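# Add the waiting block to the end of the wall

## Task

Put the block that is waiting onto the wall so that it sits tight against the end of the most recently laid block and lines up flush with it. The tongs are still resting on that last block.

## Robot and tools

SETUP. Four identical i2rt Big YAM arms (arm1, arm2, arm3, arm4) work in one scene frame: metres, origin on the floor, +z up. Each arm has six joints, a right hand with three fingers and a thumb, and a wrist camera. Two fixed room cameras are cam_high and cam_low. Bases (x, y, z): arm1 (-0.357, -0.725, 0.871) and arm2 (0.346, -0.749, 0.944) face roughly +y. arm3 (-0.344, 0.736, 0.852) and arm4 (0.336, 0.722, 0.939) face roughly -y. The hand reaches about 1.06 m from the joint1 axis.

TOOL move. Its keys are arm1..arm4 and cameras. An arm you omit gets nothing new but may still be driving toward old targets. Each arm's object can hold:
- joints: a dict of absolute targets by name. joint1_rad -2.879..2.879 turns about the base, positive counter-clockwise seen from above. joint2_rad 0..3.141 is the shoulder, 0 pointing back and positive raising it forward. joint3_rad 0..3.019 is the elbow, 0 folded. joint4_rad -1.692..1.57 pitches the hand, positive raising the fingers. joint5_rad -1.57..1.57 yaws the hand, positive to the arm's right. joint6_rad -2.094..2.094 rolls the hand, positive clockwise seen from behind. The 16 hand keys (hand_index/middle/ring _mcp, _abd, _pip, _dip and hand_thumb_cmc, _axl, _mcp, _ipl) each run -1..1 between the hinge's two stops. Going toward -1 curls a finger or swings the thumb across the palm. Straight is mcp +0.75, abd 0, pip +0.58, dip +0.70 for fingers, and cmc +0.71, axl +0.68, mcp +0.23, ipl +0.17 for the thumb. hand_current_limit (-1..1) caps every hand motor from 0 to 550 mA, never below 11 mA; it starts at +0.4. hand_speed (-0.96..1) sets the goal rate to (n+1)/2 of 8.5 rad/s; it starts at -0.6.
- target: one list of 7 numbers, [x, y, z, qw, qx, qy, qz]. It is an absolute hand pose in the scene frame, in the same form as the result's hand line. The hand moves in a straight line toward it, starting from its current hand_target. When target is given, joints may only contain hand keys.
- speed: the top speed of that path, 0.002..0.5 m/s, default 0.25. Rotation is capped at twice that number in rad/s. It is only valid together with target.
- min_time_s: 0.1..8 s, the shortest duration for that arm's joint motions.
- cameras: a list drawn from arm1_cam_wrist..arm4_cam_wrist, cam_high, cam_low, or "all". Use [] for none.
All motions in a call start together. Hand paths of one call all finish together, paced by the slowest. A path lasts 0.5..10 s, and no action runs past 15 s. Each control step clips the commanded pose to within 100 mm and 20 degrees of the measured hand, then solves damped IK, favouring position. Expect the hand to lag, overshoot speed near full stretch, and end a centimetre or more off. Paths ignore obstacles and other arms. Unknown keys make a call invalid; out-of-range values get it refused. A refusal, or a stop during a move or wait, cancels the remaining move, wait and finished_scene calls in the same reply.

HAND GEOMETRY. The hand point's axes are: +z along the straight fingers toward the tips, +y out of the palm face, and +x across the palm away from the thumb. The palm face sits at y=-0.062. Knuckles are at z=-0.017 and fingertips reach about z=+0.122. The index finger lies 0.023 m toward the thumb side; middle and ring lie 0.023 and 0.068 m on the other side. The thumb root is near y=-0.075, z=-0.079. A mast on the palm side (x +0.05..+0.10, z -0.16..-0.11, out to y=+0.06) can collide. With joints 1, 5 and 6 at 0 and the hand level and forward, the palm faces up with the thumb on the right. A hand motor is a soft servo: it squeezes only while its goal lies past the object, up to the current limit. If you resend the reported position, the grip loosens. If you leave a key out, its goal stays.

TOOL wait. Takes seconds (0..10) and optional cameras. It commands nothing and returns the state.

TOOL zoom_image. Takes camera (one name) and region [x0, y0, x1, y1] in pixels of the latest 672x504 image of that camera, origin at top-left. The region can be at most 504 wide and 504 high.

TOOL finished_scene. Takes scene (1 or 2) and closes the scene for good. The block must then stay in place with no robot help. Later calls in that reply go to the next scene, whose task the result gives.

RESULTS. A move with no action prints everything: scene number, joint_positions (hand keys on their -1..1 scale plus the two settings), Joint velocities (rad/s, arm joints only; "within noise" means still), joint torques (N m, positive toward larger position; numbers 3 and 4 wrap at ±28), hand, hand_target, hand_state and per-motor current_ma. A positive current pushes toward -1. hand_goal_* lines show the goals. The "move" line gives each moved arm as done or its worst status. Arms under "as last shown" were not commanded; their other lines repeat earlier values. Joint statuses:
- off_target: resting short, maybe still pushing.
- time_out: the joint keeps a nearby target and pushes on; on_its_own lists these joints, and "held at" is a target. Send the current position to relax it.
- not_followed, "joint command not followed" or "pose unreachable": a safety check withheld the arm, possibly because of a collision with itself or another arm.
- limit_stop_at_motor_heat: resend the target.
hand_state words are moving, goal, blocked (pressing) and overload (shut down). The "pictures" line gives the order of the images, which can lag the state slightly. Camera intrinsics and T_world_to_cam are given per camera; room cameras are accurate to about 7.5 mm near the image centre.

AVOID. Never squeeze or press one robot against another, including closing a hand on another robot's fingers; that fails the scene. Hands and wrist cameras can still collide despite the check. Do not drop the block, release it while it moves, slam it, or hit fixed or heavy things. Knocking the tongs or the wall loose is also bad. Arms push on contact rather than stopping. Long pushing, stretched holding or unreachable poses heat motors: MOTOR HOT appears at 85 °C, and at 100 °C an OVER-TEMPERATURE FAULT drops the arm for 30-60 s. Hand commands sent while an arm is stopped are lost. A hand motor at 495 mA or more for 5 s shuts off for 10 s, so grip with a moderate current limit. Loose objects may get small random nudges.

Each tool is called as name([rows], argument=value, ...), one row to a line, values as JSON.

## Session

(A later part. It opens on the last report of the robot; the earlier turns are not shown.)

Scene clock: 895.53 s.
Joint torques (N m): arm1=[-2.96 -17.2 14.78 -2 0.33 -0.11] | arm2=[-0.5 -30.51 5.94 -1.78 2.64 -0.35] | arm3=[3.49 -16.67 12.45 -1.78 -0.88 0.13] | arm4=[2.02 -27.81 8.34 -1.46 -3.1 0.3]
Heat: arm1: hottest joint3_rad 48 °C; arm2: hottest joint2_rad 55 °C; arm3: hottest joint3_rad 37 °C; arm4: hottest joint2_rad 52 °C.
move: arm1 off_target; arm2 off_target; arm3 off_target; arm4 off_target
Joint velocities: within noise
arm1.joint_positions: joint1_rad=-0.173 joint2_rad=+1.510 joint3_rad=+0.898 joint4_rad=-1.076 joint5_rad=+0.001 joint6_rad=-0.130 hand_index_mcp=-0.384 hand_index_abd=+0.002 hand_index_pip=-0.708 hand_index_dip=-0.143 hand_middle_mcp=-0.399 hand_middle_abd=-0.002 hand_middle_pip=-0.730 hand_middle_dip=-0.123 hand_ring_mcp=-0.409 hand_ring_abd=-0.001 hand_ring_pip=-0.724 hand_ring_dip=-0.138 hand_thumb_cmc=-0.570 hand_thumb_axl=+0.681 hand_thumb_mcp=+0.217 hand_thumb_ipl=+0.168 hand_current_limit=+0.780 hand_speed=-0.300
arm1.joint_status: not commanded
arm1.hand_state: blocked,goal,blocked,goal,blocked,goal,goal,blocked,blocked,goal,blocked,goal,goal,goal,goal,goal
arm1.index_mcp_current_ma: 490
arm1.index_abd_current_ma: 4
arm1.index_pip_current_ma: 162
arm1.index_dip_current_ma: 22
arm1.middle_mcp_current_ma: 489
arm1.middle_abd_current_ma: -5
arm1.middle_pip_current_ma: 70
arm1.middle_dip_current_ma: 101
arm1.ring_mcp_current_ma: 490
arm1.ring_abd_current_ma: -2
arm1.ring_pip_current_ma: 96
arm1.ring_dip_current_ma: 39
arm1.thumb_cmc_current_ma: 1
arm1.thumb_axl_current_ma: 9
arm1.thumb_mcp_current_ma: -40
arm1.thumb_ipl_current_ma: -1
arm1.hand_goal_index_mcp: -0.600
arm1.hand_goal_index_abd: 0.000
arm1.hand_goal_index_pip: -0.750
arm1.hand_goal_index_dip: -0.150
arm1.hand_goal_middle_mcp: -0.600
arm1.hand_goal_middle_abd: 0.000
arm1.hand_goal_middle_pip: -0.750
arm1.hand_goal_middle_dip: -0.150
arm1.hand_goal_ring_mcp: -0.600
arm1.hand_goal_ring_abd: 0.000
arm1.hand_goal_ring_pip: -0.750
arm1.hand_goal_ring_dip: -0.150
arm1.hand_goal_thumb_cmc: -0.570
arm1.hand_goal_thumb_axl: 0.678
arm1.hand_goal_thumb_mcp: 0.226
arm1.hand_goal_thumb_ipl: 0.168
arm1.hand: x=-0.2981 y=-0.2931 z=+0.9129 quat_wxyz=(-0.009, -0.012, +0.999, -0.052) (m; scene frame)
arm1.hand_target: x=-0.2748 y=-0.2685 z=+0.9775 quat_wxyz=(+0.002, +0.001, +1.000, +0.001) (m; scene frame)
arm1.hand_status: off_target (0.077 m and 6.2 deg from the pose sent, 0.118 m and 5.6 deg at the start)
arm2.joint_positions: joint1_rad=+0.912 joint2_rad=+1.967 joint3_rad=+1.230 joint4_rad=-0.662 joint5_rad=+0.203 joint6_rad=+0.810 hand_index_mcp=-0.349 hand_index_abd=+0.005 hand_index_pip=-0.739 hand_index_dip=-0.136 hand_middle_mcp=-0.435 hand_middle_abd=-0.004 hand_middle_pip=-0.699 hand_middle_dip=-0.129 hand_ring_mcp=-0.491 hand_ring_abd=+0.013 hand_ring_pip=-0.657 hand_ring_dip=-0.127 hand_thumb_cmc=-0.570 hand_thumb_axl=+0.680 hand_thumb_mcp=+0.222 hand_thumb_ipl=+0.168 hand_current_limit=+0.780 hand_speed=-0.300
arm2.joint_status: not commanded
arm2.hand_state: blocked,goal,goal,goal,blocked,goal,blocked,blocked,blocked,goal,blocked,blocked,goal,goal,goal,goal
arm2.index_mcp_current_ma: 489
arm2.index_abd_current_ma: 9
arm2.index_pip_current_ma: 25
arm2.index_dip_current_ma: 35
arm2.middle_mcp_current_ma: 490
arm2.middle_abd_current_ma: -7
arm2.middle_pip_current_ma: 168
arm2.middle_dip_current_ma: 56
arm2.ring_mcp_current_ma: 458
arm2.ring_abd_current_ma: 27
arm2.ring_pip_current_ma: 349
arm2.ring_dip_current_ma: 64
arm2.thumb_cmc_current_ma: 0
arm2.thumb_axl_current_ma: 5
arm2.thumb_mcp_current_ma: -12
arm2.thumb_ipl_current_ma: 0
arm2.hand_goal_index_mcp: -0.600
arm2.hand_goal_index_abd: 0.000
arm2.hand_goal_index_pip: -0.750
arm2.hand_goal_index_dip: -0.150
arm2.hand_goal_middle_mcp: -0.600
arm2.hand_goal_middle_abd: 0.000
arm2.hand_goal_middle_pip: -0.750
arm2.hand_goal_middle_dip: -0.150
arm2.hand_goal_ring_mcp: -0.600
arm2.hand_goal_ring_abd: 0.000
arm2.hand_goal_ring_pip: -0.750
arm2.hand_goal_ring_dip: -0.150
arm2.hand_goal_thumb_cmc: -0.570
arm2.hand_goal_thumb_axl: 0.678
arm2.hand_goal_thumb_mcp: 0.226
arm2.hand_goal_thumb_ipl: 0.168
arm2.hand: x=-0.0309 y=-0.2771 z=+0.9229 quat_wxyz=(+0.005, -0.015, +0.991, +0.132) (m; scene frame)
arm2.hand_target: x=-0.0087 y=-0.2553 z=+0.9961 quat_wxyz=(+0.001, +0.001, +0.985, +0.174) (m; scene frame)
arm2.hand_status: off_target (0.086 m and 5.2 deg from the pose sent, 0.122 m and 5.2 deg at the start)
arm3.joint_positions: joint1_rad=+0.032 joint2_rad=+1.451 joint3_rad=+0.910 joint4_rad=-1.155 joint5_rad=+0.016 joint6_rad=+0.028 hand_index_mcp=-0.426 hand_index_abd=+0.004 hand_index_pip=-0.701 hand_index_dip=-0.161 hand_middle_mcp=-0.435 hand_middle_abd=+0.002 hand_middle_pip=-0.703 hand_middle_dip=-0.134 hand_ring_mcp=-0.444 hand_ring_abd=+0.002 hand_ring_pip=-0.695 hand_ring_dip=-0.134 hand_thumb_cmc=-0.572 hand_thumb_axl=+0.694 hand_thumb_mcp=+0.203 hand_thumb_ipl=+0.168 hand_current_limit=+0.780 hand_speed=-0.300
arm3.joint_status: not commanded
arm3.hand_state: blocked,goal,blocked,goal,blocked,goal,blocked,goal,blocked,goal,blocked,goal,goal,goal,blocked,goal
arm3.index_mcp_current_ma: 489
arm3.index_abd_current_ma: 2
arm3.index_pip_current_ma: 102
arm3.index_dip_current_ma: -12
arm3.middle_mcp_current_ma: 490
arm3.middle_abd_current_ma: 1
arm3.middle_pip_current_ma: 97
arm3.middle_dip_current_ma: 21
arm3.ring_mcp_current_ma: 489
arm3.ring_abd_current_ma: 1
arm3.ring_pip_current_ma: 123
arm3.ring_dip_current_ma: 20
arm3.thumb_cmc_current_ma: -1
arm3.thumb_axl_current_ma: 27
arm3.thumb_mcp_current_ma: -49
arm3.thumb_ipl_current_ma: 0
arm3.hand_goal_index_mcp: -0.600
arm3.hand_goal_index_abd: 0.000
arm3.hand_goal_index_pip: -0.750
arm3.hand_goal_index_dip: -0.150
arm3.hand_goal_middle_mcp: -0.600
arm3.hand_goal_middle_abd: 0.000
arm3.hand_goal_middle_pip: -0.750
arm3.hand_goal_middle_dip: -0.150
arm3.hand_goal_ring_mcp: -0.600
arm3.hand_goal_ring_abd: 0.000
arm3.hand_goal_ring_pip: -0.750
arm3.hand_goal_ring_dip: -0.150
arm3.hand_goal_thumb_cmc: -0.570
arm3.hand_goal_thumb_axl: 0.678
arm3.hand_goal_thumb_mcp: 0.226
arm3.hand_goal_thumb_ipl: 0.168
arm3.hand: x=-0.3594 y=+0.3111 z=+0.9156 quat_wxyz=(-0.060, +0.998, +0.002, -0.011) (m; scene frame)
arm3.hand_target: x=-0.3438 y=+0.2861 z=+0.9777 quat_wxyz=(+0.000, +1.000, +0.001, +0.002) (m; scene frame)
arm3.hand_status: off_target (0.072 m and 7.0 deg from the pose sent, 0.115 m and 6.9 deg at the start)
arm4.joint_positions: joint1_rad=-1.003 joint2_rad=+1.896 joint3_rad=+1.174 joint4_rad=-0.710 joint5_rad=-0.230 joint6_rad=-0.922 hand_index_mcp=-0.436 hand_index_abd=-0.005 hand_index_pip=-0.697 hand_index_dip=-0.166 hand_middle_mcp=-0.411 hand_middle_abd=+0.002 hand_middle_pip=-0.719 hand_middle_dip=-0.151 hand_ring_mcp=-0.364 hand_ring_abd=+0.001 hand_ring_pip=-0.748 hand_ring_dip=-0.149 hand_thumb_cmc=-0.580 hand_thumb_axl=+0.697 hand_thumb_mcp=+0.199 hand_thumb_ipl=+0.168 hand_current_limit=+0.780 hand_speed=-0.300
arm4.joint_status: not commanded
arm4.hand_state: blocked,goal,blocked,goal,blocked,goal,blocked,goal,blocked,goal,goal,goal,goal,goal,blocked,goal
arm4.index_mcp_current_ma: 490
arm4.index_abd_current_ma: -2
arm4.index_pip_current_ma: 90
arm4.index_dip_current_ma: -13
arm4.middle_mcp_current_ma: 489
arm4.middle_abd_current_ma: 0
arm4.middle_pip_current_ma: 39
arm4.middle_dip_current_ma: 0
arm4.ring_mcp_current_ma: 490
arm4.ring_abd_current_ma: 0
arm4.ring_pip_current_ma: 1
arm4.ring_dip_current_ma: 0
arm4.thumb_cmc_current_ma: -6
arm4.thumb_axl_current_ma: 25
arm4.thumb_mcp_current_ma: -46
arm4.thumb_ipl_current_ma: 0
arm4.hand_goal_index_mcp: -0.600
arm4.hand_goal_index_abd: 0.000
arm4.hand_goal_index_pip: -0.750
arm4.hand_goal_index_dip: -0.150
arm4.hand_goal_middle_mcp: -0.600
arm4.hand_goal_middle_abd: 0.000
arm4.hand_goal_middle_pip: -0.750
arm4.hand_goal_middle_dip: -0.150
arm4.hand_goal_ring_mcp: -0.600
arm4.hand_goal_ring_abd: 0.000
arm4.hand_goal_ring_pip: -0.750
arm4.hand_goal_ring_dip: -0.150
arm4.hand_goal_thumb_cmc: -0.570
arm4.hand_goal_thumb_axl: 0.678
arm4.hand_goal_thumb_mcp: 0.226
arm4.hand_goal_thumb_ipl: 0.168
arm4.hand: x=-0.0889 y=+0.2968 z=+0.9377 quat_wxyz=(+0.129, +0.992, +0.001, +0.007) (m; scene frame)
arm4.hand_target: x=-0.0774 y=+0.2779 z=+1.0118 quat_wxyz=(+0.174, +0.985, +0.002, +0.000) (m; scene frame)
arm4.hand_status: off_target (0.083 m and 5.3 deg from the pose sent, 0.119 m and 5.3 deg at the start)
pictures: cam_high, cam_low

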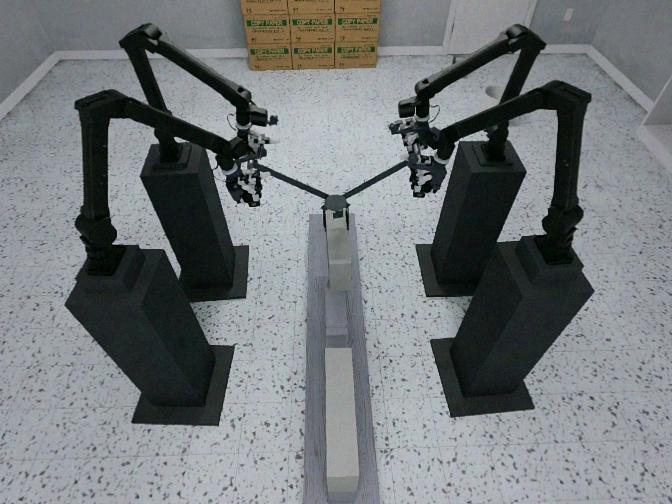

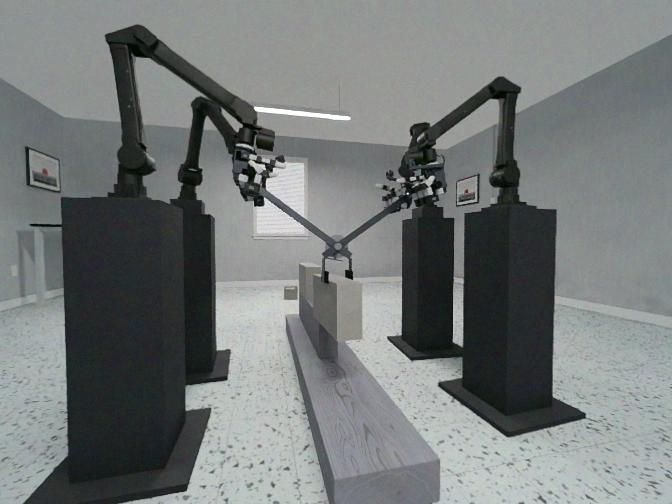

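move(arm1={"target": [-0.274, -0.243, 0.972, 0, 0, 1, 0], "speed": 0.04}, arm2={"target": [-0.008, -0.230, 0.994, 0, 0, 0.9848, 0.1736], "speed": 0.04}, arm3={"target": [-0.343, 0.261, 0.972, 0, 1, 0, 0], "speed": 0.04}, arm4={"target": [-0.077, 0.253, 1.009, 0.1736, 0.9848, 0, 0], "speed": 0.04})

move(arm1={"target": [-0.194, -0.243, 0.969, 0, 0, 1, 0], "speed": 0.05}, arm2={"target": [0.072, -0.230, 0.989, 0, 0, 0.9848, 0.1736], "speed": 0.05}, arm3={"target": [-0.263, 0.261, 0.969, 0, 1, 0, 0], "speed": 0.05}, arm4={"target": [0.003, 0.253, 1.004, 0.1736, 0.9848, 0, 0], "speed": 0.05}, cameras=["cam_high", "cam_low"])

zoom_image(camera="cam_low", region=[280, 240, 400, 400])

zoom_image(camera="cam_high", region=[270, 170, 400, 360])

Scene clock: 909.90 s.
Joint torques (N m): arm1=[-2.37 -14.27 17.05 -0.53 0.31 -0.05] | arm2=[-2.43 -27.58 8.72 -1.66 2.86 -0.65] | arm3=[3.19 -13.22 14.27 -0.68 -0.96 0.07] | arm4=[4.25 -25.35 11.12 -1.02 -3.4 0.56]
Heat: arm1: hottest joint3_rad 50 °C; arm2: hottest joint2_rad 54 °C; arm3: hottest joint3_rad 38 °C; arm4: hottest joint2_rad 52 °C.
move: arm1 off_target; arm2 off_target; arm3 off_target; arm4 off_target
Joint velocities: within noise
arm1.joint_positions: joint1_rad=-0.175 joint2_rad=+1.527 joint3_rad=+0.915 joint4_rad=-1.101 joint5_rad=+0.001 joint6_rad=-0.130 hand_index_mcp=-0.384 hand_index_abd=+0.002 hand_index_pip=-0.708 hand_index_dip=-0.142 hand_middle_mcp=-0.400 hand_middle_abd=-0.002 hand_middle_pip=-0.735 hand_middle_dip=-0.123 hand_ring_mcp=-0.409 hand_ring_abd=-0.001 hand_ring_pip=-0.724 hand_ring_dip=-0.138 hand_thumb_cmc=-0.570 hand_thumb_axl=+0.681 hand_thumb_mcp=+0.217 hand_thumb_ipl=+0.168 hand_current_limit=+0.780 hand_speed=-0.300
arm1.joint_status: not commanded
arm1.hand_state: blocked,goal,blocked,goal,blocked,goal,goal,blocked,blocked,goal,blocked,goal,goal,goal,goal,goal
arm1.index_mcp_current_ma: 490
arm1.index_abd_current_ma: 4
arm1.index_pip_current_ma: 162
arm1.index_dip_current_ma: 26
arm1.middle_mcp_current_ma: 490
arm1.middle_abd_current_ma: -4
arm1.middle_pip_current_ma: 51
arm1.middle_dip_current_ma: 102
arm1.ring_mcp_current_ma: 490
arm1.ring_abd_current_ma: -2
arm1.ring_pip_current_ma: 96
arm1.ring_dip_current_ma: 39
arm1.thumb_cmc_current_ma: 1
arm1.thumb_axl_current_ma: 9
arm1.thumb_mcp_current_ma: -40
arm1.thumb_ipl_current_ma: -1
arm1.hand_goal_index_mcp: -0.600
arm1.hand_goal_index_abd: 0.000
arm1.hand_goal_index_pip: -0.750
arm1.hand_goal_index_dip: -0.150
arm1.hand_goal_middle_mcp: -0.600
arm1.hand_goal_middle_abd: 0.000
arm1.hand_goal_middle_pip: -0.750
arm1.hand_goal_middle_dip: -0.150
arm1.hand_goal_ring_mcp: -0.600
arm1.hand_goal_ring_abd: 0.000
arm1.hand_goal_ring_pip: -0.750
arm1.hand_goal_ring_dip: -0.150
arm1.hand_goal_thumb_cmc: -0.570
arm1.hand_goal_thumb_axl: 0.678
arm1.hand_goal_thumb_mcp: 0.226
arm1.hand_goal_thumb_ipl: 0.168
arm1.hand: x=-0.2973 y=-0.2929 z=+0.9107 quat_wxyz=(-0.011, -0.011, +0.998, -0.064) (m; scene frame)
arm1.hand_target: x=-0.2746 y=-0.2493 z=+0.9733 quat_wxyz=(+0.002, +0.001, +1.000, +0.001) (m; scene frame)
arm1.hand_status: off_target (0.082 m and 7.6 deg from the pose sent, 0.081 m and 6.2 deg at the start)
arm2.joint_positions: joint1_rad=+0.907 joint2_rad=+1.969 joint3_rad=+1.229 joint4_rad=-0.660 joint5_rad=+0.191 joint6_rad=+0.804 hand_index_mcp=-0.349 hand_index_abd=+0.005 hand_index_pip=-0.742 hand_index_dip=-0.136 hand_middle_mcp=-0.435 hand_middle_abd=-0.006 hand_middle_pip=-0.699 hand_middle_dip=-0.129 hand_ring_mcp=-0.491 hand_ring_abd=+0.012 hand_ring_pip=-0.657 hand_ring_dip=-0.127 hand_thumb_cmc=-0.570 hand_thumb_axl=+0.680 hand_thumb_mcp=+0.222 hand_thumb_ipl=+0.168 hand_current_limit=+0.780 hand_speed=-0.300
arm2.joint_status: not commanded
arm2.hand_state: blocked,goal,goal,goal,blocked,goal,blocked,blocked,blocked,goal,blocked,blocked,goal,goal,goal,goal
arm2.index_mcp_current_ma: 490
arm2.index_abd_current_ma: 9
arm2.index_pip_current_ma: 18
arm2.index_dip_current_ma: 35
arm2.middle_mcp_current_ma: 489
arm2.middle_abd_current_ma: -10
arm2.middle_pip_current_ma: 167
arm2.middle_dip_current_ma: 56
arm2.ring_mcp_current_ma: 458
arm2.ring_abd_current_ma: 25
arm2.ring_pip_current_ma: 349
arm2.ring_dip_current_ma: 64
arm2.thumb_cmc_current_ma: 0
arm2.thumb_axl_current_ma: 5
arm2.thumb_mcp_current_ma: -12
arm2.thumb_ipl_current_ma: 0
arm2.hand_goal_index_mcp: -0.600
arm2.hand_goal_index_abd: 0.000
arm2.hand_goal_index_pip: -0.750
arm2.hand_goal_index_dip: -0.150
arm2.hand_goal_middle_mcp: -0.600
arm2.hand_goal_middle_abd: 0.000
arm2.hand_goal_middle_pip: -0.750
arm2.hand_goal_middle_dip: -0.150
arm2.hand_goal_ring_mcp: -0.600
arm2.hand_goal_ring_abd: 0.000
arm2.hand_goal_ring_pip: -0.750
arm2.hand_goal_ring_dip: -0.150
arm2.hand_goal_thumb_cmc: -0.570
arm2.hand_goal_thumb_axl: 0.678
arm2.hand_goal_thumb_mcp: 0.226
arm2.hand_goal_thumb_ipl: 0.168
arm2.hand: x=-0.0304 y=-0.2767 z=+0.9204 quat_wxyz=(+0.002, -0.017, +0.992, +0.127) (m; scene frame)
arm2.hand_target: x=-0.0063 y=-0.2336 z=+0.9908 quat_wxyz=(+0.002, +0.002, +0.985, +0.175) (m; scene frame)
arm2.hand_status: off_target (0.090 m and 5.7 deg from the pose sent, 0.088 m and 5.2 deg at the start)
arm3.joint_positions: joint1_rad=+0.035 joint2_rad=+1.469 joint3_rad=+0.928 joint4_rad=-1.169 joint5_rad=+0.018 joint6_rad=+0.033 hand_index_mcp=-0.426 hand_index_abd=+0.000 hand_index_pip=-0.706 hand_index_dip=-0.151 hand_middle_mcp=-0.435 hand_middle_abd=+0.001 hand_middle_pip=-0.703 hand_middle_dip=-0.134 hand_ring_mcp=-0.444 hand_ring_abd=+0.002 hand_ring_pip=-0.695 hand_ring_dip=-0.134 hand_thumb_cmc=-0.570 hand_thumb_axl=+0.695 hand_thumb_mcp=+0.202 hand_thumb_ipl=+0.168 hand_current_limit=+0.780 hand_speed=-0.300
arm3.joint_status: not commanded
arm3.hand_state: blocked,goal,blocked,goal,blocked,goal,blocked,goal,blocked,goal,blocked,goal,goal,goal,blocked,goal
arm3.index_mcp_current_ma: 490
arm3.index_abd_current_ma: 0
arm3.index_pip_current_ma: 87
arm3.index_dip_current_ma: 0
arm3.middle_mcp_current_ma: 490
arm3.middle_abd_current_ma: 0
arm3.middle_pip_current_ma: 97
arm3.middle_dip_current_ma: 21
arm3.ring_mcp_current_ma: 490
arm3.ring_abd_current_ma: 1
arm3.ring_pip_current_ma: 123
arm3.ring_dip_current_ma: 20
arm3.thumb_cmc_current_ma: 0
arm3.thumb_axl_current_ma: 29
arm3.thumb_mcp_current_ma: -53
arm3.thumb_ipl_current_ma: 0
arm3.hand_goal_index_mcp: -0.600
arm3.hand_goal_index_abd: 0.000
arm3.hand_goal_index_pip: -0.750
arm3.hand_goal_index_dip: -0.150
arm3.hand_goal_middle_mcp: -0.600
arm3.hand_goal_middle_abd: 0.000
arm3.hand_goal_middle_pip: -0.750
arm3.hand_goal_middle_dip: -0.150
arm3.hand_goal_ring_mcp: -0.600
arm3.hand_goal_ring_abd: 0.000
arm3.hand_goal_ring_pip: -0.750
arm3.hand_goal_ring_dip: -0.150
arm3.hand_goal_thumb_cmc: -0.570
arm3.hand_goal_thumb_axl: 0.678
arm3.hand_goal_thumb_mcp: 0.226
arm3.hand_goal_thumb_ipl: 0.168
arm3.hand: x=-0.3589 y=+0.3078 z=+0.9148 quat_wxyz=(-0.067, +0.998, +0.001, -0.012) (m; scene frame)
arm3.hand_target: x=-0.3433 y=+0.2664 z=+0.9730 quat_wxyz=(+0.000, +1.000, +0.001, +0.002) (m; scene frame)
arm3.hand_status: off_target (0.076 m and 7.8 deg from the pose sent, 0.077 m and 7.0 deg at the start)
arm4.joint_positions: joint1_rad=-0.996 joint2_rad=+1.897 joint3_rad=+1.173 joint4_rad=-0.708 joint5_rad=-0.216 joint6_rad=-0.915 hand_index_mcp=-0.436 hand_index_abd=-0.004 hand_index_pip=-0.697 hand_index_dip=-0.166 hand_middle_mcp=-0.411 hand_middle_abd=+0.002 hand_middle_pip=-0.719 hand_middle_dip=-0.151 hand_ring_mcp=-0.364 hand_ring_abd=+0.001 hand_ring_pip=-0.748 hand_ring_dip=-0.149 hand_thumb_cmc=-0.579 hand_thumb_axl=+0.697 hand_thumb_mcp=+0.199 hand_thumb_ipl=+0.168 hand_current_limit=+0.780 hand_speed=-0.300
arm4.joint_status: not commanded
arm4.hand_state: blocked,goal,blocked,goal,blocked,goal,blocked,goal,blocked,goal,goal,goal,goal,goal,blocked,goal
arm4.index_mcp_current_ma: 490
arm4.index_abd_current_ma: -1
arm4.index_pip_current_ma: 90
arm4.index_dip_current_ma: -13
arm4.middle_mcp_current_ma: 489
arm4.middle_abd_current_ma: 1
arm4.middle_pip_current_ma: 39
arm4.middle_dip_current_ma: 0
arm4.ring_mcp_current_ma: 489
arm4.ring_abd_current_ma: 0
arm4.ring_pip_current_ma: 1
arm4.ring_dip_current_ma: 0
arm4.thumb_cmc_current_ma: -6
arm4.thumb_axl_current_ma: 25
arm4.thumb_mcp_current_ma: -46
arm4.thumb_ipl_current_ma: 0
arm4.hand_goal_index_mcp: -0.600
arm4.hand_goal_index_abd: 0.000
arm4.hand_goal_index_pip: -0.750
arm4.hand_goal_index_dip: -0.150
arm4.hand_goal_middle_mcp: -0.600
arm4.hand_goal_middle_abd: 0.000
arm4.hand_goal_middle_pip: -0.750
arm4.hand_goal_middle_dip: -0.150
arm4.hand_goal_ring_mcp: -0.600
arm4.hand_goal_ring_abd: 0.000
arm4.hand_goal_ring_pip: -0.750
arm4.hand_goal_ring_dip: -0.150
arm4.hand_goal_thumb_cmc: -0.570
arm4.hand_goal_thumb_axl: 0.678
arm4.hand_goal_thumb_mcp: 0.226
arm4.hand_goal_thumb_ipl: 0.168
arm4.hand: x=-0.0882 y=+0.2958 z=+0.9357 quat_wxyz=(+0.123, +0.992, +0.000, +0.003) (m; scene frame)
arm4.hand_target: x=-0.0752 y=+0.2559 z=+1.0060 quat_wxyz=(+0.175, +0.985, +0.003, +0.001) (m; scene frame)
arm4.hand_status: off_target (0.086 m and 5.8 deg from the pose sent, 0.085 m and 5.3 deg at the start)
pictures: none

Scene clock: 912.13 s.
Joint torques (N m): arm1=[-3.08 -15.03 17.5 -0.27 -0.05 -0.06] | arm2=[-3.43 -28.51 6.49 -1.1 3.47 -0.74] | arm3=[3.96 -13.33 14.46 -0.21 -0.78 0.1] | arm4=[5.3 -26.17 8.69 -0.87 -4.14 0.63]
Heat: arm1: hottest joint3_rad 50 °C; arm2: hottest joint2_rad 53 °C; arm3: hottest joint3_rad 39 °C; arm4: hottest joint2_rad 51 °C.
move: arm1 off_target; arm2 off_target; arm3 off_target; arm4 off_target
Joint velocities: within noise
arm1.joint_positions: joint1_rad=-0.354 joint2_rad=+1.573 joint3_rad=+0.954 joint4_rad=-1.107 joint5_rad=+0.011 joint6_rad=-0.318 hand_index_mcp=-0.392 hand_index_abd=+0.004 hand_index_pip=-0.717 hand_index_dip=-0.141 hand_middle_mcp=-0.403 hand_middle_abd=+0.002 hand_middle_pip=-0.734 hand_middle_dip=-0.123 hand_ring_mcp=-0.409 hand_ring_abd=-0.001 hand_ring_pip=-0.721 hand_ring_dip=-0.141 hand_thumb_cmc=-0.569 hand_thumb_axl=+0.681 hand_thumb_mcp=+0.215 hand_thumb_ipl=+0.168 hand_current_limit=+0.780 hand_speed=-0.300
arm1.joint_status: not commanded
arm1.hand_state: blocked,goal,blocked,goal,blocked,goal,goal,blocked,blocked,goal,blocked,goal,goal,goal,goal,goal
arm1.index_mcp_current_ma: 490
arm1.index_abd_current_ma: 11
arm1.index_pip_current_ma: 126
arm1.index_dip_current_ma: 28
arm1.middle_mcp_current_ma: 490
arm1.middle_abd_current_ma: 3
arm1.middle_pip_current_ma: 54
arm1.middle_dip_current_ma: 102
arm1.ring_mcp_current_ma: 490
arm1.ring_abd_current_ma: -2
arm1.ring_pip_current_ma: 109
arm1.ring_dip_current_ma: 30
arm1.thumb_cmc_current_ma: 2
arm1.thumb_axl_current_ma: 9
arm1.thumb_mcp_current_ma: -47
arm1.thumb_ipl_current_ma: -1
arm1.hand_goal_index_mcp: -0.600
arm1.hand_goal_index_abd: 0.000
arm1.hand_goal_index_pip: -0.750
arm1.hand_goal_index_dip: -0.150
arm1.hand_goal_middle_mcp: -0.600
arm1.hand_goal_middle_abd: 0.000
arm1.hand_goal_middle_pip: -0.750
arm1.hand_goal_middle_dip: -0.150
arm1.hand_goal_ring_mcp: -0.600
arm1.hand_goal_ring_abd: 0.000
arm1.hand_goal_ring_pip: -0.750
arm1.hand_goal_ring_dip: -0.150
arm1.hand_goal_thumb_cmc: -0.570
arm1.hand_goal_thumb_axl: 0.678
arm1.hand_goal_thumb_mcp: 0.226
arm1.hand_goal_thumb_ipl: 0.168
arm1.hand: x=-0.2314 y=-0.2935 z=+0.9045 quat_wxyz=(-0.021, -0.016, +0.997, -0.070) (m; scene frame)
arm1.hand_target: x=-0.1960 y=-0.2505 z=+0.9710 quat_wxyz=(+0.002, +0.000, +1.000, +0.000) (m; scene frame)
arm1.hand_status: off_target (0.090 m and 8.5 deg from the pose sent, 0.129 m and 7.6 deg at the start)
arm2.joint_positions: joint1_rad=+0.810 joint2_rad=+1.904 joint3_rad=+1.070 joint4_rad=-0.558 joint5_rad=+0.148 joint6_rad=+0.706 hand_index_mcp=-0.349 hand_index_abd=+0.005 hand_index_pip=-0.744 hand_index_dip=-0.136 hand_middle_mcp=-0.437 hand_middle_abd=-0.006 hand_middle_pip=-0.699 hand_middle_dip=-0.129 hand_ring_mcp=-0.495 hand_ring_abd=+0.012 hand_ring_pip=-0.654 hand_ring_dip=-0.125 hand_thumb_cmc=-0.570 hand_thumb_axl=+0.680 hand_thumb_mcp=+0.222 hand_thumb_ipl=+0.168 hand_current_limit=+0.780 hand_speed=-0.300
arm2.joint_status: not commanded
arm2.hand_state: blocked,goal,goal,goal,blocked,goal,blocked,blocked,blocked,goal,blocked,blocked,goal,goal,goal,goal
arm2.index_mcp_current_ma: 489
arm2.index_abd_current_ma: 9
arm2.index_pip_current_ma: 13
arm2.index_dip_current_ma: 35
arm2.middle_mcp_current_ma: 490
arm2.middle_abd_current_ma: -11
arm2.middle_pip_current_ma: 167
arm2.middle_dip_current_ma: 57
arm2.ring_mcp_current_ma: 436
arm2.ring_abd_current_ma: 25
arm2.ring_pip_current_ma: 363
arm2.ring_dip_current_ma: 70
arm2.thumb_cmc_current_ma: 0
arm2.thumb_axl_current_ma: 5
arm2.thumb_mcp_current_ma: -12
arm2.thumb_ipl_current_ma: 0
arm2.hand_goal_index_mcp: -0.600
arm2.hand_goal_index_abd: 0.000
arm2.hand_goal_index_pip: -0.750
arm2.hand_goal_index_dip: -0.150
arm2.hand_goal_middle_mcp: -0.600
arm2.hand_goal_middle_abd: 0.000
arm2.hand_goal_middle_pip: -0.750
arm2.hand_goal_middle_dip: -0.150
arm2.hand_goal_ring_mcp: -0.600
arm2.hand_goal_ring_abd: 0.000
arm2.hand_goal_ring_pip: -0.750
arm2.hand_goal_ring_dip: -0.150
arm2.hand_goal_thumb_cmc: -0.570
arm2.hand_goal_thumb_axl: 0.678
arm2.hand_goal_thumb_mcp: 0.226
arm2.hand_goal_thumb_ipl: 0.168
arm2.hand: x=+0.0343 y=-0.2767 z=+0.9052 quat_wxyz=(-0.005, -0.018, +0.993, +0.116) (m; scene frame)
arm2.hand_target: x=+0.0709 y=-0.2351 z=+0.9798 quat_wxyz=(+0.003, +0.003, +0.985, +0.174) (m; scene frame)
arm2.hand_status: off_target (0.103 m and 7.0 deg from the pose sent, 0.132 m and 5.7 deg at the start; pose on its path clipped on 51 of 67 steps)
arm3.joint_positions: joint1_rad=+0.226 joint2_rad=+1.498 joint3_rad=+0.954 joint4_rad=-1.177 joint5_rad=+0.014 joint6_rad=+0.231 hand_index_mcp=-0.426 hand_index_abd=-0.002 hand_index_pip=-0.708 hand_index_dip=-0.150 hand_middle_mcp=-0.435 hand_middle_abd=+0.000 hand_middle_pip=-0.703 hand_middle_dip=-0.134 hand_ring_mcp=-0.444 hand_ring_abd=+0.001 hand_ring_pip=-0.695 hand_ring_dip=-0.134 hand_thumb_cmc=-0.568 hand_thumb_axl=+0.695 hand_thumb_mcp=+0.202 hand_thumb_ipl=+0.168 hand_current_limit=+0.780 hand_speed=-0.300
arm3.joint_status: not commanded
arm3.hand_state: blocked,goal,blocked,goal,blocked,goal,blocked,goal,blocked,goal,blocked,goal,goal,goal,blocked,goal
arm3.index_mcp_current_ma: 490
arm3.index_abd_current_ma: -1
arm3.index_pip_current_ma: 83
arm3.index_dip_current_ma: 0
arm3.middle_mcp_current_ma: 490
arm3.middle_abd_current_ma: 0
arm3.middle_pip_current_ma: 97
arm3.middle_dip_current_ma: 21
arm3.ring_mcp_current_ma: 489
arm3.ring_abd_current_ma: 0
arm3.ring_pip_current_ma: 123
arm3.ring_dip_current_ma: 20
arm3.thumb_cmc_current_ma: 1
arm3.thumb_axl_current_ma: 30
arm3.thumb_mcp_current_ma: -53
arm3.thumb_ipl_current_ma: 0
arm3.hand_goal_index_mcp: -0.600
arm3.hand_goal_index_abd: 0.000
arm3.hand_goal_index_pip: -0.750
arm3.hand_goal_index_dip: -0.150
arm3.hand_goal_middle_mcp: -0.600
arm3.hand_goal_middle_abd: 0.000
arm3.hand_goal_middle_pip: -0.750
arm3.hand_goal_middle_dip: -0.150
arm3.hand_goal_ring_mcp: -0.600
arm3.hand_goal_ring_abd: 0.000
arm3.hand_goal_ring_pip: -0.750
arm3.hand_goal_ring_dip: -0.150
arm3.hand_goal_thumb_cmc: -0.570
arm3.hand_goal_thumb_axl: 0.678
arm3.hand_goal_thumb_mcp: 0.226
arm3.hand_goal_thumb_ipl: 0.168
arm3.hand: x=-0.2920 y=+0.3084 z=+0.9132 quat_wxyz=(-0.069, +0.997, -0.003, -0.025) (m; scene frame)
arm3.hand_target: x=-0.2644 y=+0.2671 z=+0.9707 quat_wxyz=(+0.000, +1.000, +0.001, +0.002) (m; scene frame)
arm3.hand_status: off_target (0.079 m and 8.4 deg from the pose sent, 0.120 m and 7.8 deg at the start)
arm4.joint_positions: joint1_rad=-0.895 joint2_rad=+1.813 joint3_rad=+1.004 joint4_rad=-0.610 joint5_rad=-0.173 joint6_rad=-0.814 hand_index_mcp=-0.439 hand_index_abd=-0.005 hand_index_pip=-0.697 hand_index_dip=-0.162 hand_middle_mcp=-0.411 hand_middle_abd=+0.004 hand_middle_pip=-0.719 hand_middle_dip=-0.151 hand_ring_mcp=-0.349 hand_ring_abd=+0.001 hand_ring_pip=-0.748 hand_ring_dip=-0.149 hand_thumb_cmc=-0.581 hand_thumb_axl=+0.700 hand_thumb_mcp=+0.194 hand_thumb_ipl=+0.168 hand_current_limit=+0.780 hand_speed=-0.300
arm4.joint_status: not commanded
arm4.hand_state: blocked,goal,blocked,goal,blocked,goal,blocked,goal,blocked,goal,goal,goal,goal,blocked,blocked,goal
arm4.index_mcp_current_ma: 490
arm4.index_abd_current_ma: -2
arm4.index_pip_current_ma: 90
arm4.index_dip_current_ma: -8
arm4.middle_mcp_current_ma: 490
arm4.middle_abd_current_ma: 1
arm4.middle_pip_current_ma: 39
arm4.middle_dip_current_ma: 0
arm4.ring_mcp_current_ma: 489
arm4.ring_abd_current_ma: 0
arm4.ring_pip_current_ma: 1
arm4.ring_dip_current_ma: 0
arm4.thumb_cmc_current_ma: -7
arm4.thumb_axl_current_ma: 31
arm4.thumb_mcp_current_ma: -61
arm4.thumb_ipl_current_ma: 0
arm4.hand_goal_index_mcp: -0.600
arm4.hand_goal_index_abd: 0.000
arm4.hand_goal_index_pip: -0.750
arm4.hand_goal_index_dip: -0.150
arm4.hand_goal_middle_mcp: -0.600
arm4.hand_goal_middle_abd: 0.000
arm4.hand_goal_middle_pip: -0.750
arm4.hand_goal_middle_dip: -0.150
arm4.hand_goal_ring_mcp: -0.600
arm4.hand_goal_ring_abd: 0.000
arm4.hand_goal_ring_pip: -0.750
arm4.hand_goal_ring_dip: -0.150
arm4.hand_goal_thumb_cmc: -0.570
arm4.hand_goal_thumb_axl: 0.678
arm4.hand_goal_thumb_mcp: 0.226
arm4.hand_goal_thumb_ipl: 0.168
arm4.hand: x=-0.0210 y=+0.2948 z=+0.9229 quat_wxyz=(+0.110, +0.994, -0.001, -0.003) (m; scene frame)
arm4.hand_target: x=+0.0029 y=+0.2557 z=+0.9977 quat_wxyz=(+0.174, +0.985, +0.004, +0.003) (m; scene frame)
arm4.hand_status: off_target (0.094 m and 7.4 deg from the pose sent, 0.122 m and 5.8 deg at the start)
pictures: cam_high, cam_low

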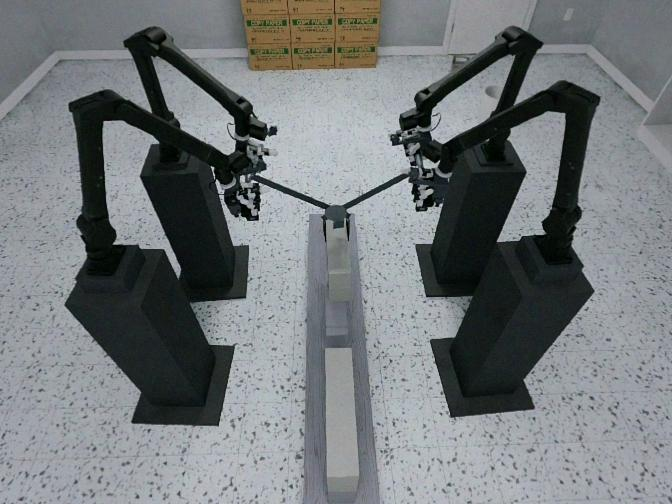

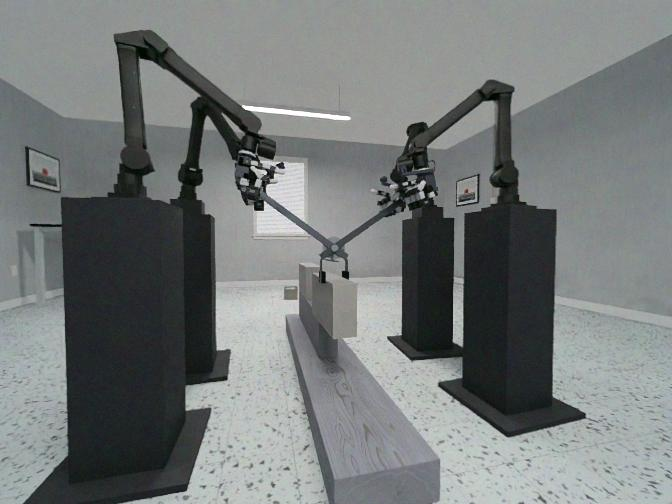

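Scaled by 3.150 from the camera's 672x504 image, which has a finer 960x720 frame.

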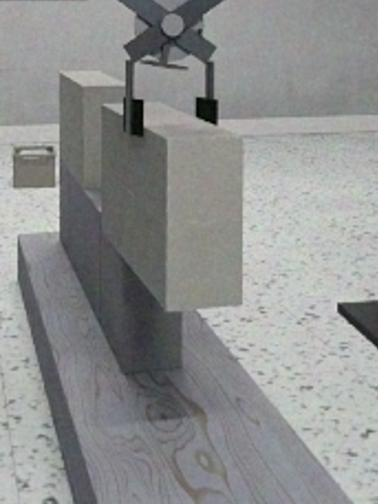

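Scaled by 2.653 from the camera's 672x504 image, which has a finer 960x720 frame.

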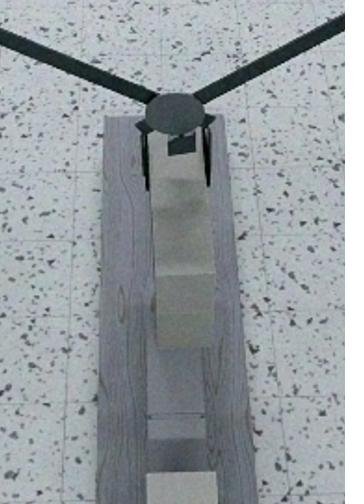

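move(arm1={"target": [-0.104, -0.248, 0.955, 0, 0, 1, 0], "speed": 0.05}, arm2={"target": [0.162, -0.238, 0.999, 0, 0, 0.9848, 0.1736], "speed": 0.05}, arm3={"target": [-0.173, 0.264, 0.955, 0, 1, 0, 0], "speed": 0.05}, arm4={"target": [0.093, 0.258, 1.010, 0.1736, 0.9848, 0, 0], "speed": 0.05}, cameras=["cam_high", "cam_low"])

zoom_image(camera="cam_low", region=[280, 240, 400, 400])

zoom_image(camera="cam_high", region=[270, 170, 400, 360])

Scene clock: 922.07 s.
Joint torques (N m): arm1=[-1.67 -14.27 16.68 0.49 -1.29 0.04] | arm2=[-2.37 -28.57 6.05 -1.01 2.93 -0.56] | arm3=[1.96 -12.81 13.39 0.72 0.61 -0.08] | arm4=[4.01 -25.64 8.8 -0.31 -3.72 0.43]
Heat: arm1: hottest joint3_rad 52 °C; arm2: hottest joint2_rad 53 °C; arm3: hottest joint3_rad 41 °C; arm4: hottest joint5_rad 53 °C.
move: arm1 off_target; arm2 off_target; arm3 off_target; arm4 off_target
Joint velocities: within noise
arm1.joint_positions: joint1_rad=-0.567 joint2_rad=+1.649 joint3_rad=+1.048 joint4_rad=-1.103 joint5_rad=+0.038 joint6_rad=-0.524 hand_index_mcp=-0.400 hand_index_abd=+0.004 hand_index_pip=-0.712 hand_index_dip=-0.140 hand_middle_mcp=-0.409 hand_middle_abd=-0.001 hand_middle_pip=-0.726 hand_middle_dip=-0.131 hand_ring_mcp=-0.403 hand_ring_abd=-0.003 hand_ring_pip=-0.724 hand_ring_dip=-0.141 hand_thumb_cmc=-0.572 hand_thumb_axl=+0.688 hand_thumb_mcp=+0.207 hand_thumb_ipl=+0.168 hand_current_limit=+0.780 hand_speed=-0.300
arm1.joint_status: not commanded
arm1.hand_state: blocked,goal,blocked,goal,blocked,goal,blocked,goal,blocked,goal,blocked,goal,goal,goal,goal,goal
arm1.index_mcp_current_ma: 490
arm1.index_abd_current_ma: 10
arm1.index_pip_current_ma: 146
arm1.index_dip_current_ma: 34
arm1.middle_mcp_current_ma: 489
arm1.middle_abd_current_ma: -3
arm1.middle_pip_current_ma: 87
arm1.middle_dip_current_ma: 69
arm1.ring_mcp_current_ma: 490
arm1.ring_abd_current_ma: -7
arm1.ring_pip_current_ma: 95
arm1.ring_dip_current_ma: 30
arm1.thumb_cmc_current_ma: -5
arm1.thumb_axl_current_ma: 40
arm1.thumb_mcp_current_ma: -87
arm1.thumb_ipl_current_ma: -1
arm1.hand_goal_index_mcp: -0.600
arm1.hand_goal_index_abd: 0.000
arm1.hand_goal_index_pip: -0.750
arm1.hand_goal_index_dip: -0.150
arm1.hand_goal_middle_mcp: -0.600
arm1.hand_goal_middle_abd: 0.000
arm1.hand_goal_middle_pip: -0.750
arm1.hand_goal_middle_dip: -0.150
arm1.hand_goal_ring_mcp: -0.600
arm1.hand_goal_ring_abd: 0.000
arm1.hand_goal_ring_pip: -0.750
arm1.hand_goal_ring_dip: -0.150
arm1.hand_goal_thumb_cmc: -0.570
arm1.hand_goal_thumb_axl: 0.678
arm1.hand_goal_thumb_mcp: 0.226
arm1.hand_goal_thumb_ipl: 0.168
arm1.hand: x=-0.1374 y=-0.2929 z=+0.9040 quat_wxyz=(-0.019, -0.013, +0.998, -0.061) (m; scene frame)
arm1.hand_target: x=-0.1062 y=-0.2538 z=+0.9575 quat_wxyz=(+0.001, -0.001, +1.000, +0.000) (m; scene frame)
arm1.hand_status: off_target (0.076 m and 7.5 deg from the pose sent, 0.144 m and 8.5 deg at the start)
arm2.joint_positions: joint1_rad=+0.647 joint2_rad=+1.796 joint3_rad=+0.898 joint4_rad=-0.494 joint5_rad=+0.117 joint6_rad=+0.541 hand_index_mcp=-0.350 hand_index_abd=+0.005 hand_index_pip=-0.746 hand_index_dip=-0.136 hand_middle_mcp=-0.437 hand_middle_abd=-0.008 hand_middle_pip=-0.700 hand_middle_dip=-0.129 hand_ring_mcp=-0.495 hand_ring_abd=+0.004 hand_ring_pip=-0.654 hand_ring_dip=-0.125 hand_thumb_cmc=-0.570 hand_thumb_axl=+0.680 hand_thumb_mcp=+0.222 hand_thumb_ipl=+0.168 hand_current_limit=+0.780 hand_speed=-0.300
arm2.joint_status: not commanded
arm2.hand_state: blocked,goal,goal,goal,blocked,goal,blocked,blocked,blocked,goal,blocked,blocked,goal,goal,goal,goal
arm2.index_mcp_current_ma: 490
arm2.index_abd_current_ma: 9
arm2.index_pip_current_ma: 7
arm2.index_dip_current_ma: 35
arm2.middle_mcp_current_ma: 490
arm2.middle_abd_current_ma: -14
arm2.middle_pip_current_ma: 165
arm2.middle_dip_current_ma: 57
arm2.ring_mcp_current_ma: 436
arm2.ring_abd_current_ma: 6
arm2.ring_pip_current_ma: 363
arm2.ring_dip_current_ma: 70
arm2.thumb_cmc_current_ma: 0
arm2.thumb_axl_current_ma: 5
arm2.thumb_mcp_current_ma: -12
arm2.thumb_ipl_current_ma: 0
arm2.hand_goal_index_mcp: -0.600
arm2.hand_goal_index_abd: 0.000
arm2.hand_goal_index_pip: -0.750
arm2.hand_goal_index_dip: -0.150
arm2.hand_goal_middle_mcp: -0.600
arm2.hand_goal_middle_abd: 0.000
arm2.hand_goal_middle_pip: -0.750
arm2.hand_goal_middle_dip: -0.150
arm2.hand_goal_ring_mcp: -0.600
arm2.hand_goal_ring_abd: 0.000
arm2.hand_goal_ring_pip: -0.750
arm2.hand_goal_ring_dip: -0.150
arm2.hand_goal_thumb_cmc: -0.570
arm2.hand_goal_thumb_axl: 0.678
arm2.hand_goal_thumb_mcp: 0.226
arm2.hand_goal_thumb_ipl: 0.168
arm2.hand: x=+0.1281 y=-0.2773 z=+0.9054 quat_wxyz=(+0.001, -0.021, +0.994, +0.106) (m; scene frame)
arm2.hand_target: x=+0.1592 y=-0.2431 z=+0.9843 quat_wxyz=(+0.003, +0.003, +0.985, +0.174) (m; scene frame)
arm2.hand_status: off_target (0.107 m and 8.1 deg from the pose sent, 0.163 m and 7.0 deg at the start; pose on its path clipped on 67 of 74 steps)
arm3.joint_positions: joint1_rad=+0.455 joint2_rad=+1.568 joint3_rad=+1.032 joint4_rad=-1.172 joint5_rad=-0.013 joint6_rad=+0.461 hand_index_mcp=-0.426 hand_index_abd=-0.003 hand_index_pip=-0.707 hand_index_dip=-0.153 hand_middle_mcp=-0.437 hand_middle_abd=+0.001 hand_middle_pip=-0.703 hand_middle_dip=-0.134 hand_ring_mcp=-0.444 hand_ring_abd=+0.001 hand_ring_pip=-0.695 hand_ring_dip=-0.134 hand_thumb_cmc=-0.568 hand_thumb_axl=+0.695 hand_thumb_mcp=+0.202 hand_thumb_ipl=+0.168 hand_current_limit=+0.780 hand_speed=-0.300
arm3.joint_status: not commanded
arm3.hand_state: blocked,goal,blocked,goal,blocked,goal,blocked,goal,blocked,goal,blocked,goal,goal,goal,blocked,goal
arm3.index_mcp_current_ma: 490
arm3.index_abd_current_ma: -1
arm3.index_pip_current_ma: 86
arm3.index_dip_current_ma: -2
arm3.middle_mcp_current_ma: 490
arm3.middle_abd_current_ma: 1
arm3.middle_pip_current_ma: 97
arm3.middle_dip_current_ma: 21
arm3.ring_mcp_current_ma: 490
arm3.ring_abd_current_ma: 0
arm3.ring_pip_current_ma: 123
arm3.ring_dip_current_ma: 20
arm3.thumb_cmc_current_ma: 1
arm3.thumb_axl_current_ma: 30
arm3.thumb_mcp_current_ma: -53
arm3.thumb_ipl_current_ma: 0
arm3.hand_goal_index_mcp: -0.600
arm3.hand_goal_index_abd: 0.000
arm3.hand_goal_index_pip: -0.750
arm3.hand_goal_index_dip: -0.150
arm3.hand_goal_middle_mcp: -0.600
arm3.hand_goal_middle_abd: 0.000
arm3.hand_goal_middle_pip: -0.750
arm3.hand_goal_middle_dip: -0.150
arm3.hand_goal_ring_mcp: -0.600
arm3.hand_goal_ring_abd: 0.000
arm3.hand_goal_ring_pip: -0.750
arm3.hand_goal_ring_dip: -0.150
arm3.hand_goal_thumb_cmc: -0.570
arm3.hand_goal_thumb_axl: 0.678
arm3.hand_goal_thumb_mcp: 0.226
arm3.hand_goal_thumb_ipl: 0.168
arm3.hand: x=-0.1983 y=+0.3081 z=+0.9127 quat_wxyz=(-0.062, +0.998, -0.005, -0.025) (m; scene frame)
arm3.hand_target: x=-0.1747 y=+0.2688 z=+0.9574 quat_wxyz=(+0.000, +1.000, +0.000, +0.001) (m; scene frame)
arm3.hand_status: off_target (0.066 m and 7.7 deg from the pose sent, 0.134 m and 8.5 deg at the start)
arm4.joint_positions: joint1_rad=-0.725 joint2_rad=+1.685 joint3_rad=+0.820 joint4_rad=-0.556 joint5_rad=-0.139 joint6_rad=-0.637 hand_index_mcp=-0.439 hand_index_abd=-0.005 hand_index_pip=-0.697 hand_index_dip=-0.162 hand_middle_mcp=-0.411 hand_middle_abd=+0.004 hand_middle_pip=-0.720 hand_middle_dip=-0.150 hand_ring_mcp=-0.346 hand_ring_abd=+0.001 hand_ring_pip=-0.748 hand_ring_dip=-0.149 hand_thumb_cmc=-0.579 hand_thumb_axl=+0.700 hand_thumb_mcp=+0.194 hand_thumb_ipl=+0.168 hand_current_limit=+0.780 hand_speed=-0.300
arm4.joint_status: not commanded
arm4.hand_state: blocked,goal,blocked,goal,blocked,goal,blocked,goal,blocked,goal,goal,goal,goal,blocked,blocked,goal
arm4.index_mcp_current_ma: 490
arm4.index_abd_current_ma: -2
arm4.index_pip_current_ma: 90
arm4.index_dip_current_ma: -8
arm4.middle_mcp_current_ma: 490
arm4.middle_abd_current_ma: 1
arm4.middle_pip_current_ma: 36
arm4.middle_dip_current_ma: 0
arm4.ring_mcp_current_ma: 490
arm4.ring_abd_current_ma: 0
arm4.ring_pip_current_ma: 1
arm4.ring_dip_current_ma: 0
arm4.thumb_cmc_current_ma: -5
arm4.thumb_axl_current_ma: 31
arm4.thumb_mcp_current_ma: -61
arm4.thumb_ipl_current_ma: 0
arm4.hand_goal_index_mcp: -0.600
arm4.hand_goal_index_abd: 0.000
arm4.hand_goal_index_pip: -0.750
arm4.hand_goal_index_dip: -0.150
arm4.hand_goal_middle_mcp: -0.600
arm4.hand_goal_middle_abd: 0.000
arm4.hand_goal_middle_pip: -0.750
arm4.hand_goal_middle_dip: -0.150
arm4.hand_goal_ring_mcp: -0.600
arm4.hand_goal_ring_abd: 0.000
arm4.hand_goal_ring_pip: -0.750
arm4.hand_goal_ring_dip: -0.150
arm4.hand_goal_thumb_cmc: -0.570
arm4.hand_goal_thumb_axl: 0.678
arm4.hand_goal_thumb_mcp: 0.226
arm4.hand_goal_thumb_ipl: 0.168
arm4.hand: x=+0.0746 y=+0.2954 z=+0.9214 quat_wxyz=(+0.098, +0.995, -0.005, +0.003) (m; scene frame)
arm4.hand_target: x=+0.0927 y=+0.2599 z=+1.0019 quat_wxyz=(+0.174, +0.985, +0.004, +0.003) (m; scene frame)
arm4.hand_status: off_target (0.098 m and 8.8 deg from the pose sent, 0.148 m and 7.4 deg at the start)
pictures: cam_high, cam_low

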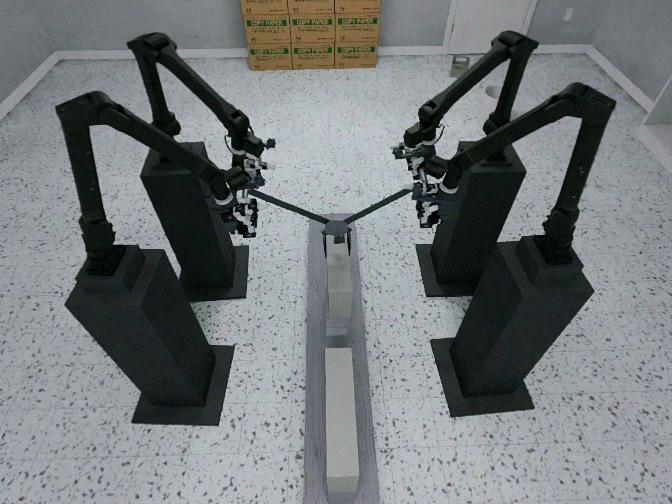

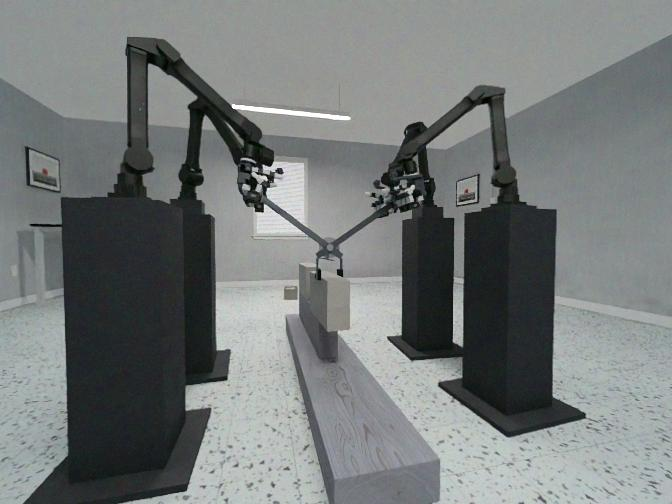

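Scaled by 3.150 from the camera's 672x504 image, which has a finer 960x720 frame.

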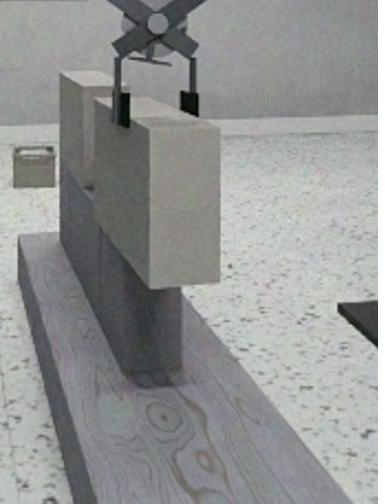

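Scaled by 2.653 from the camera's 672x504 image, which has a finer 960x720 frame.

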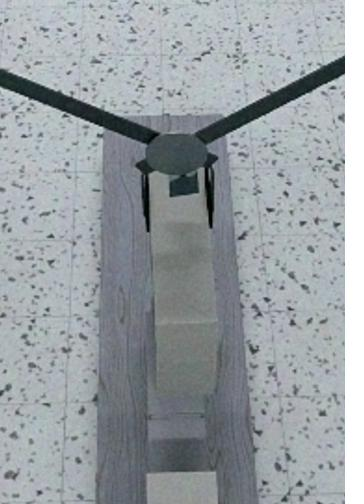

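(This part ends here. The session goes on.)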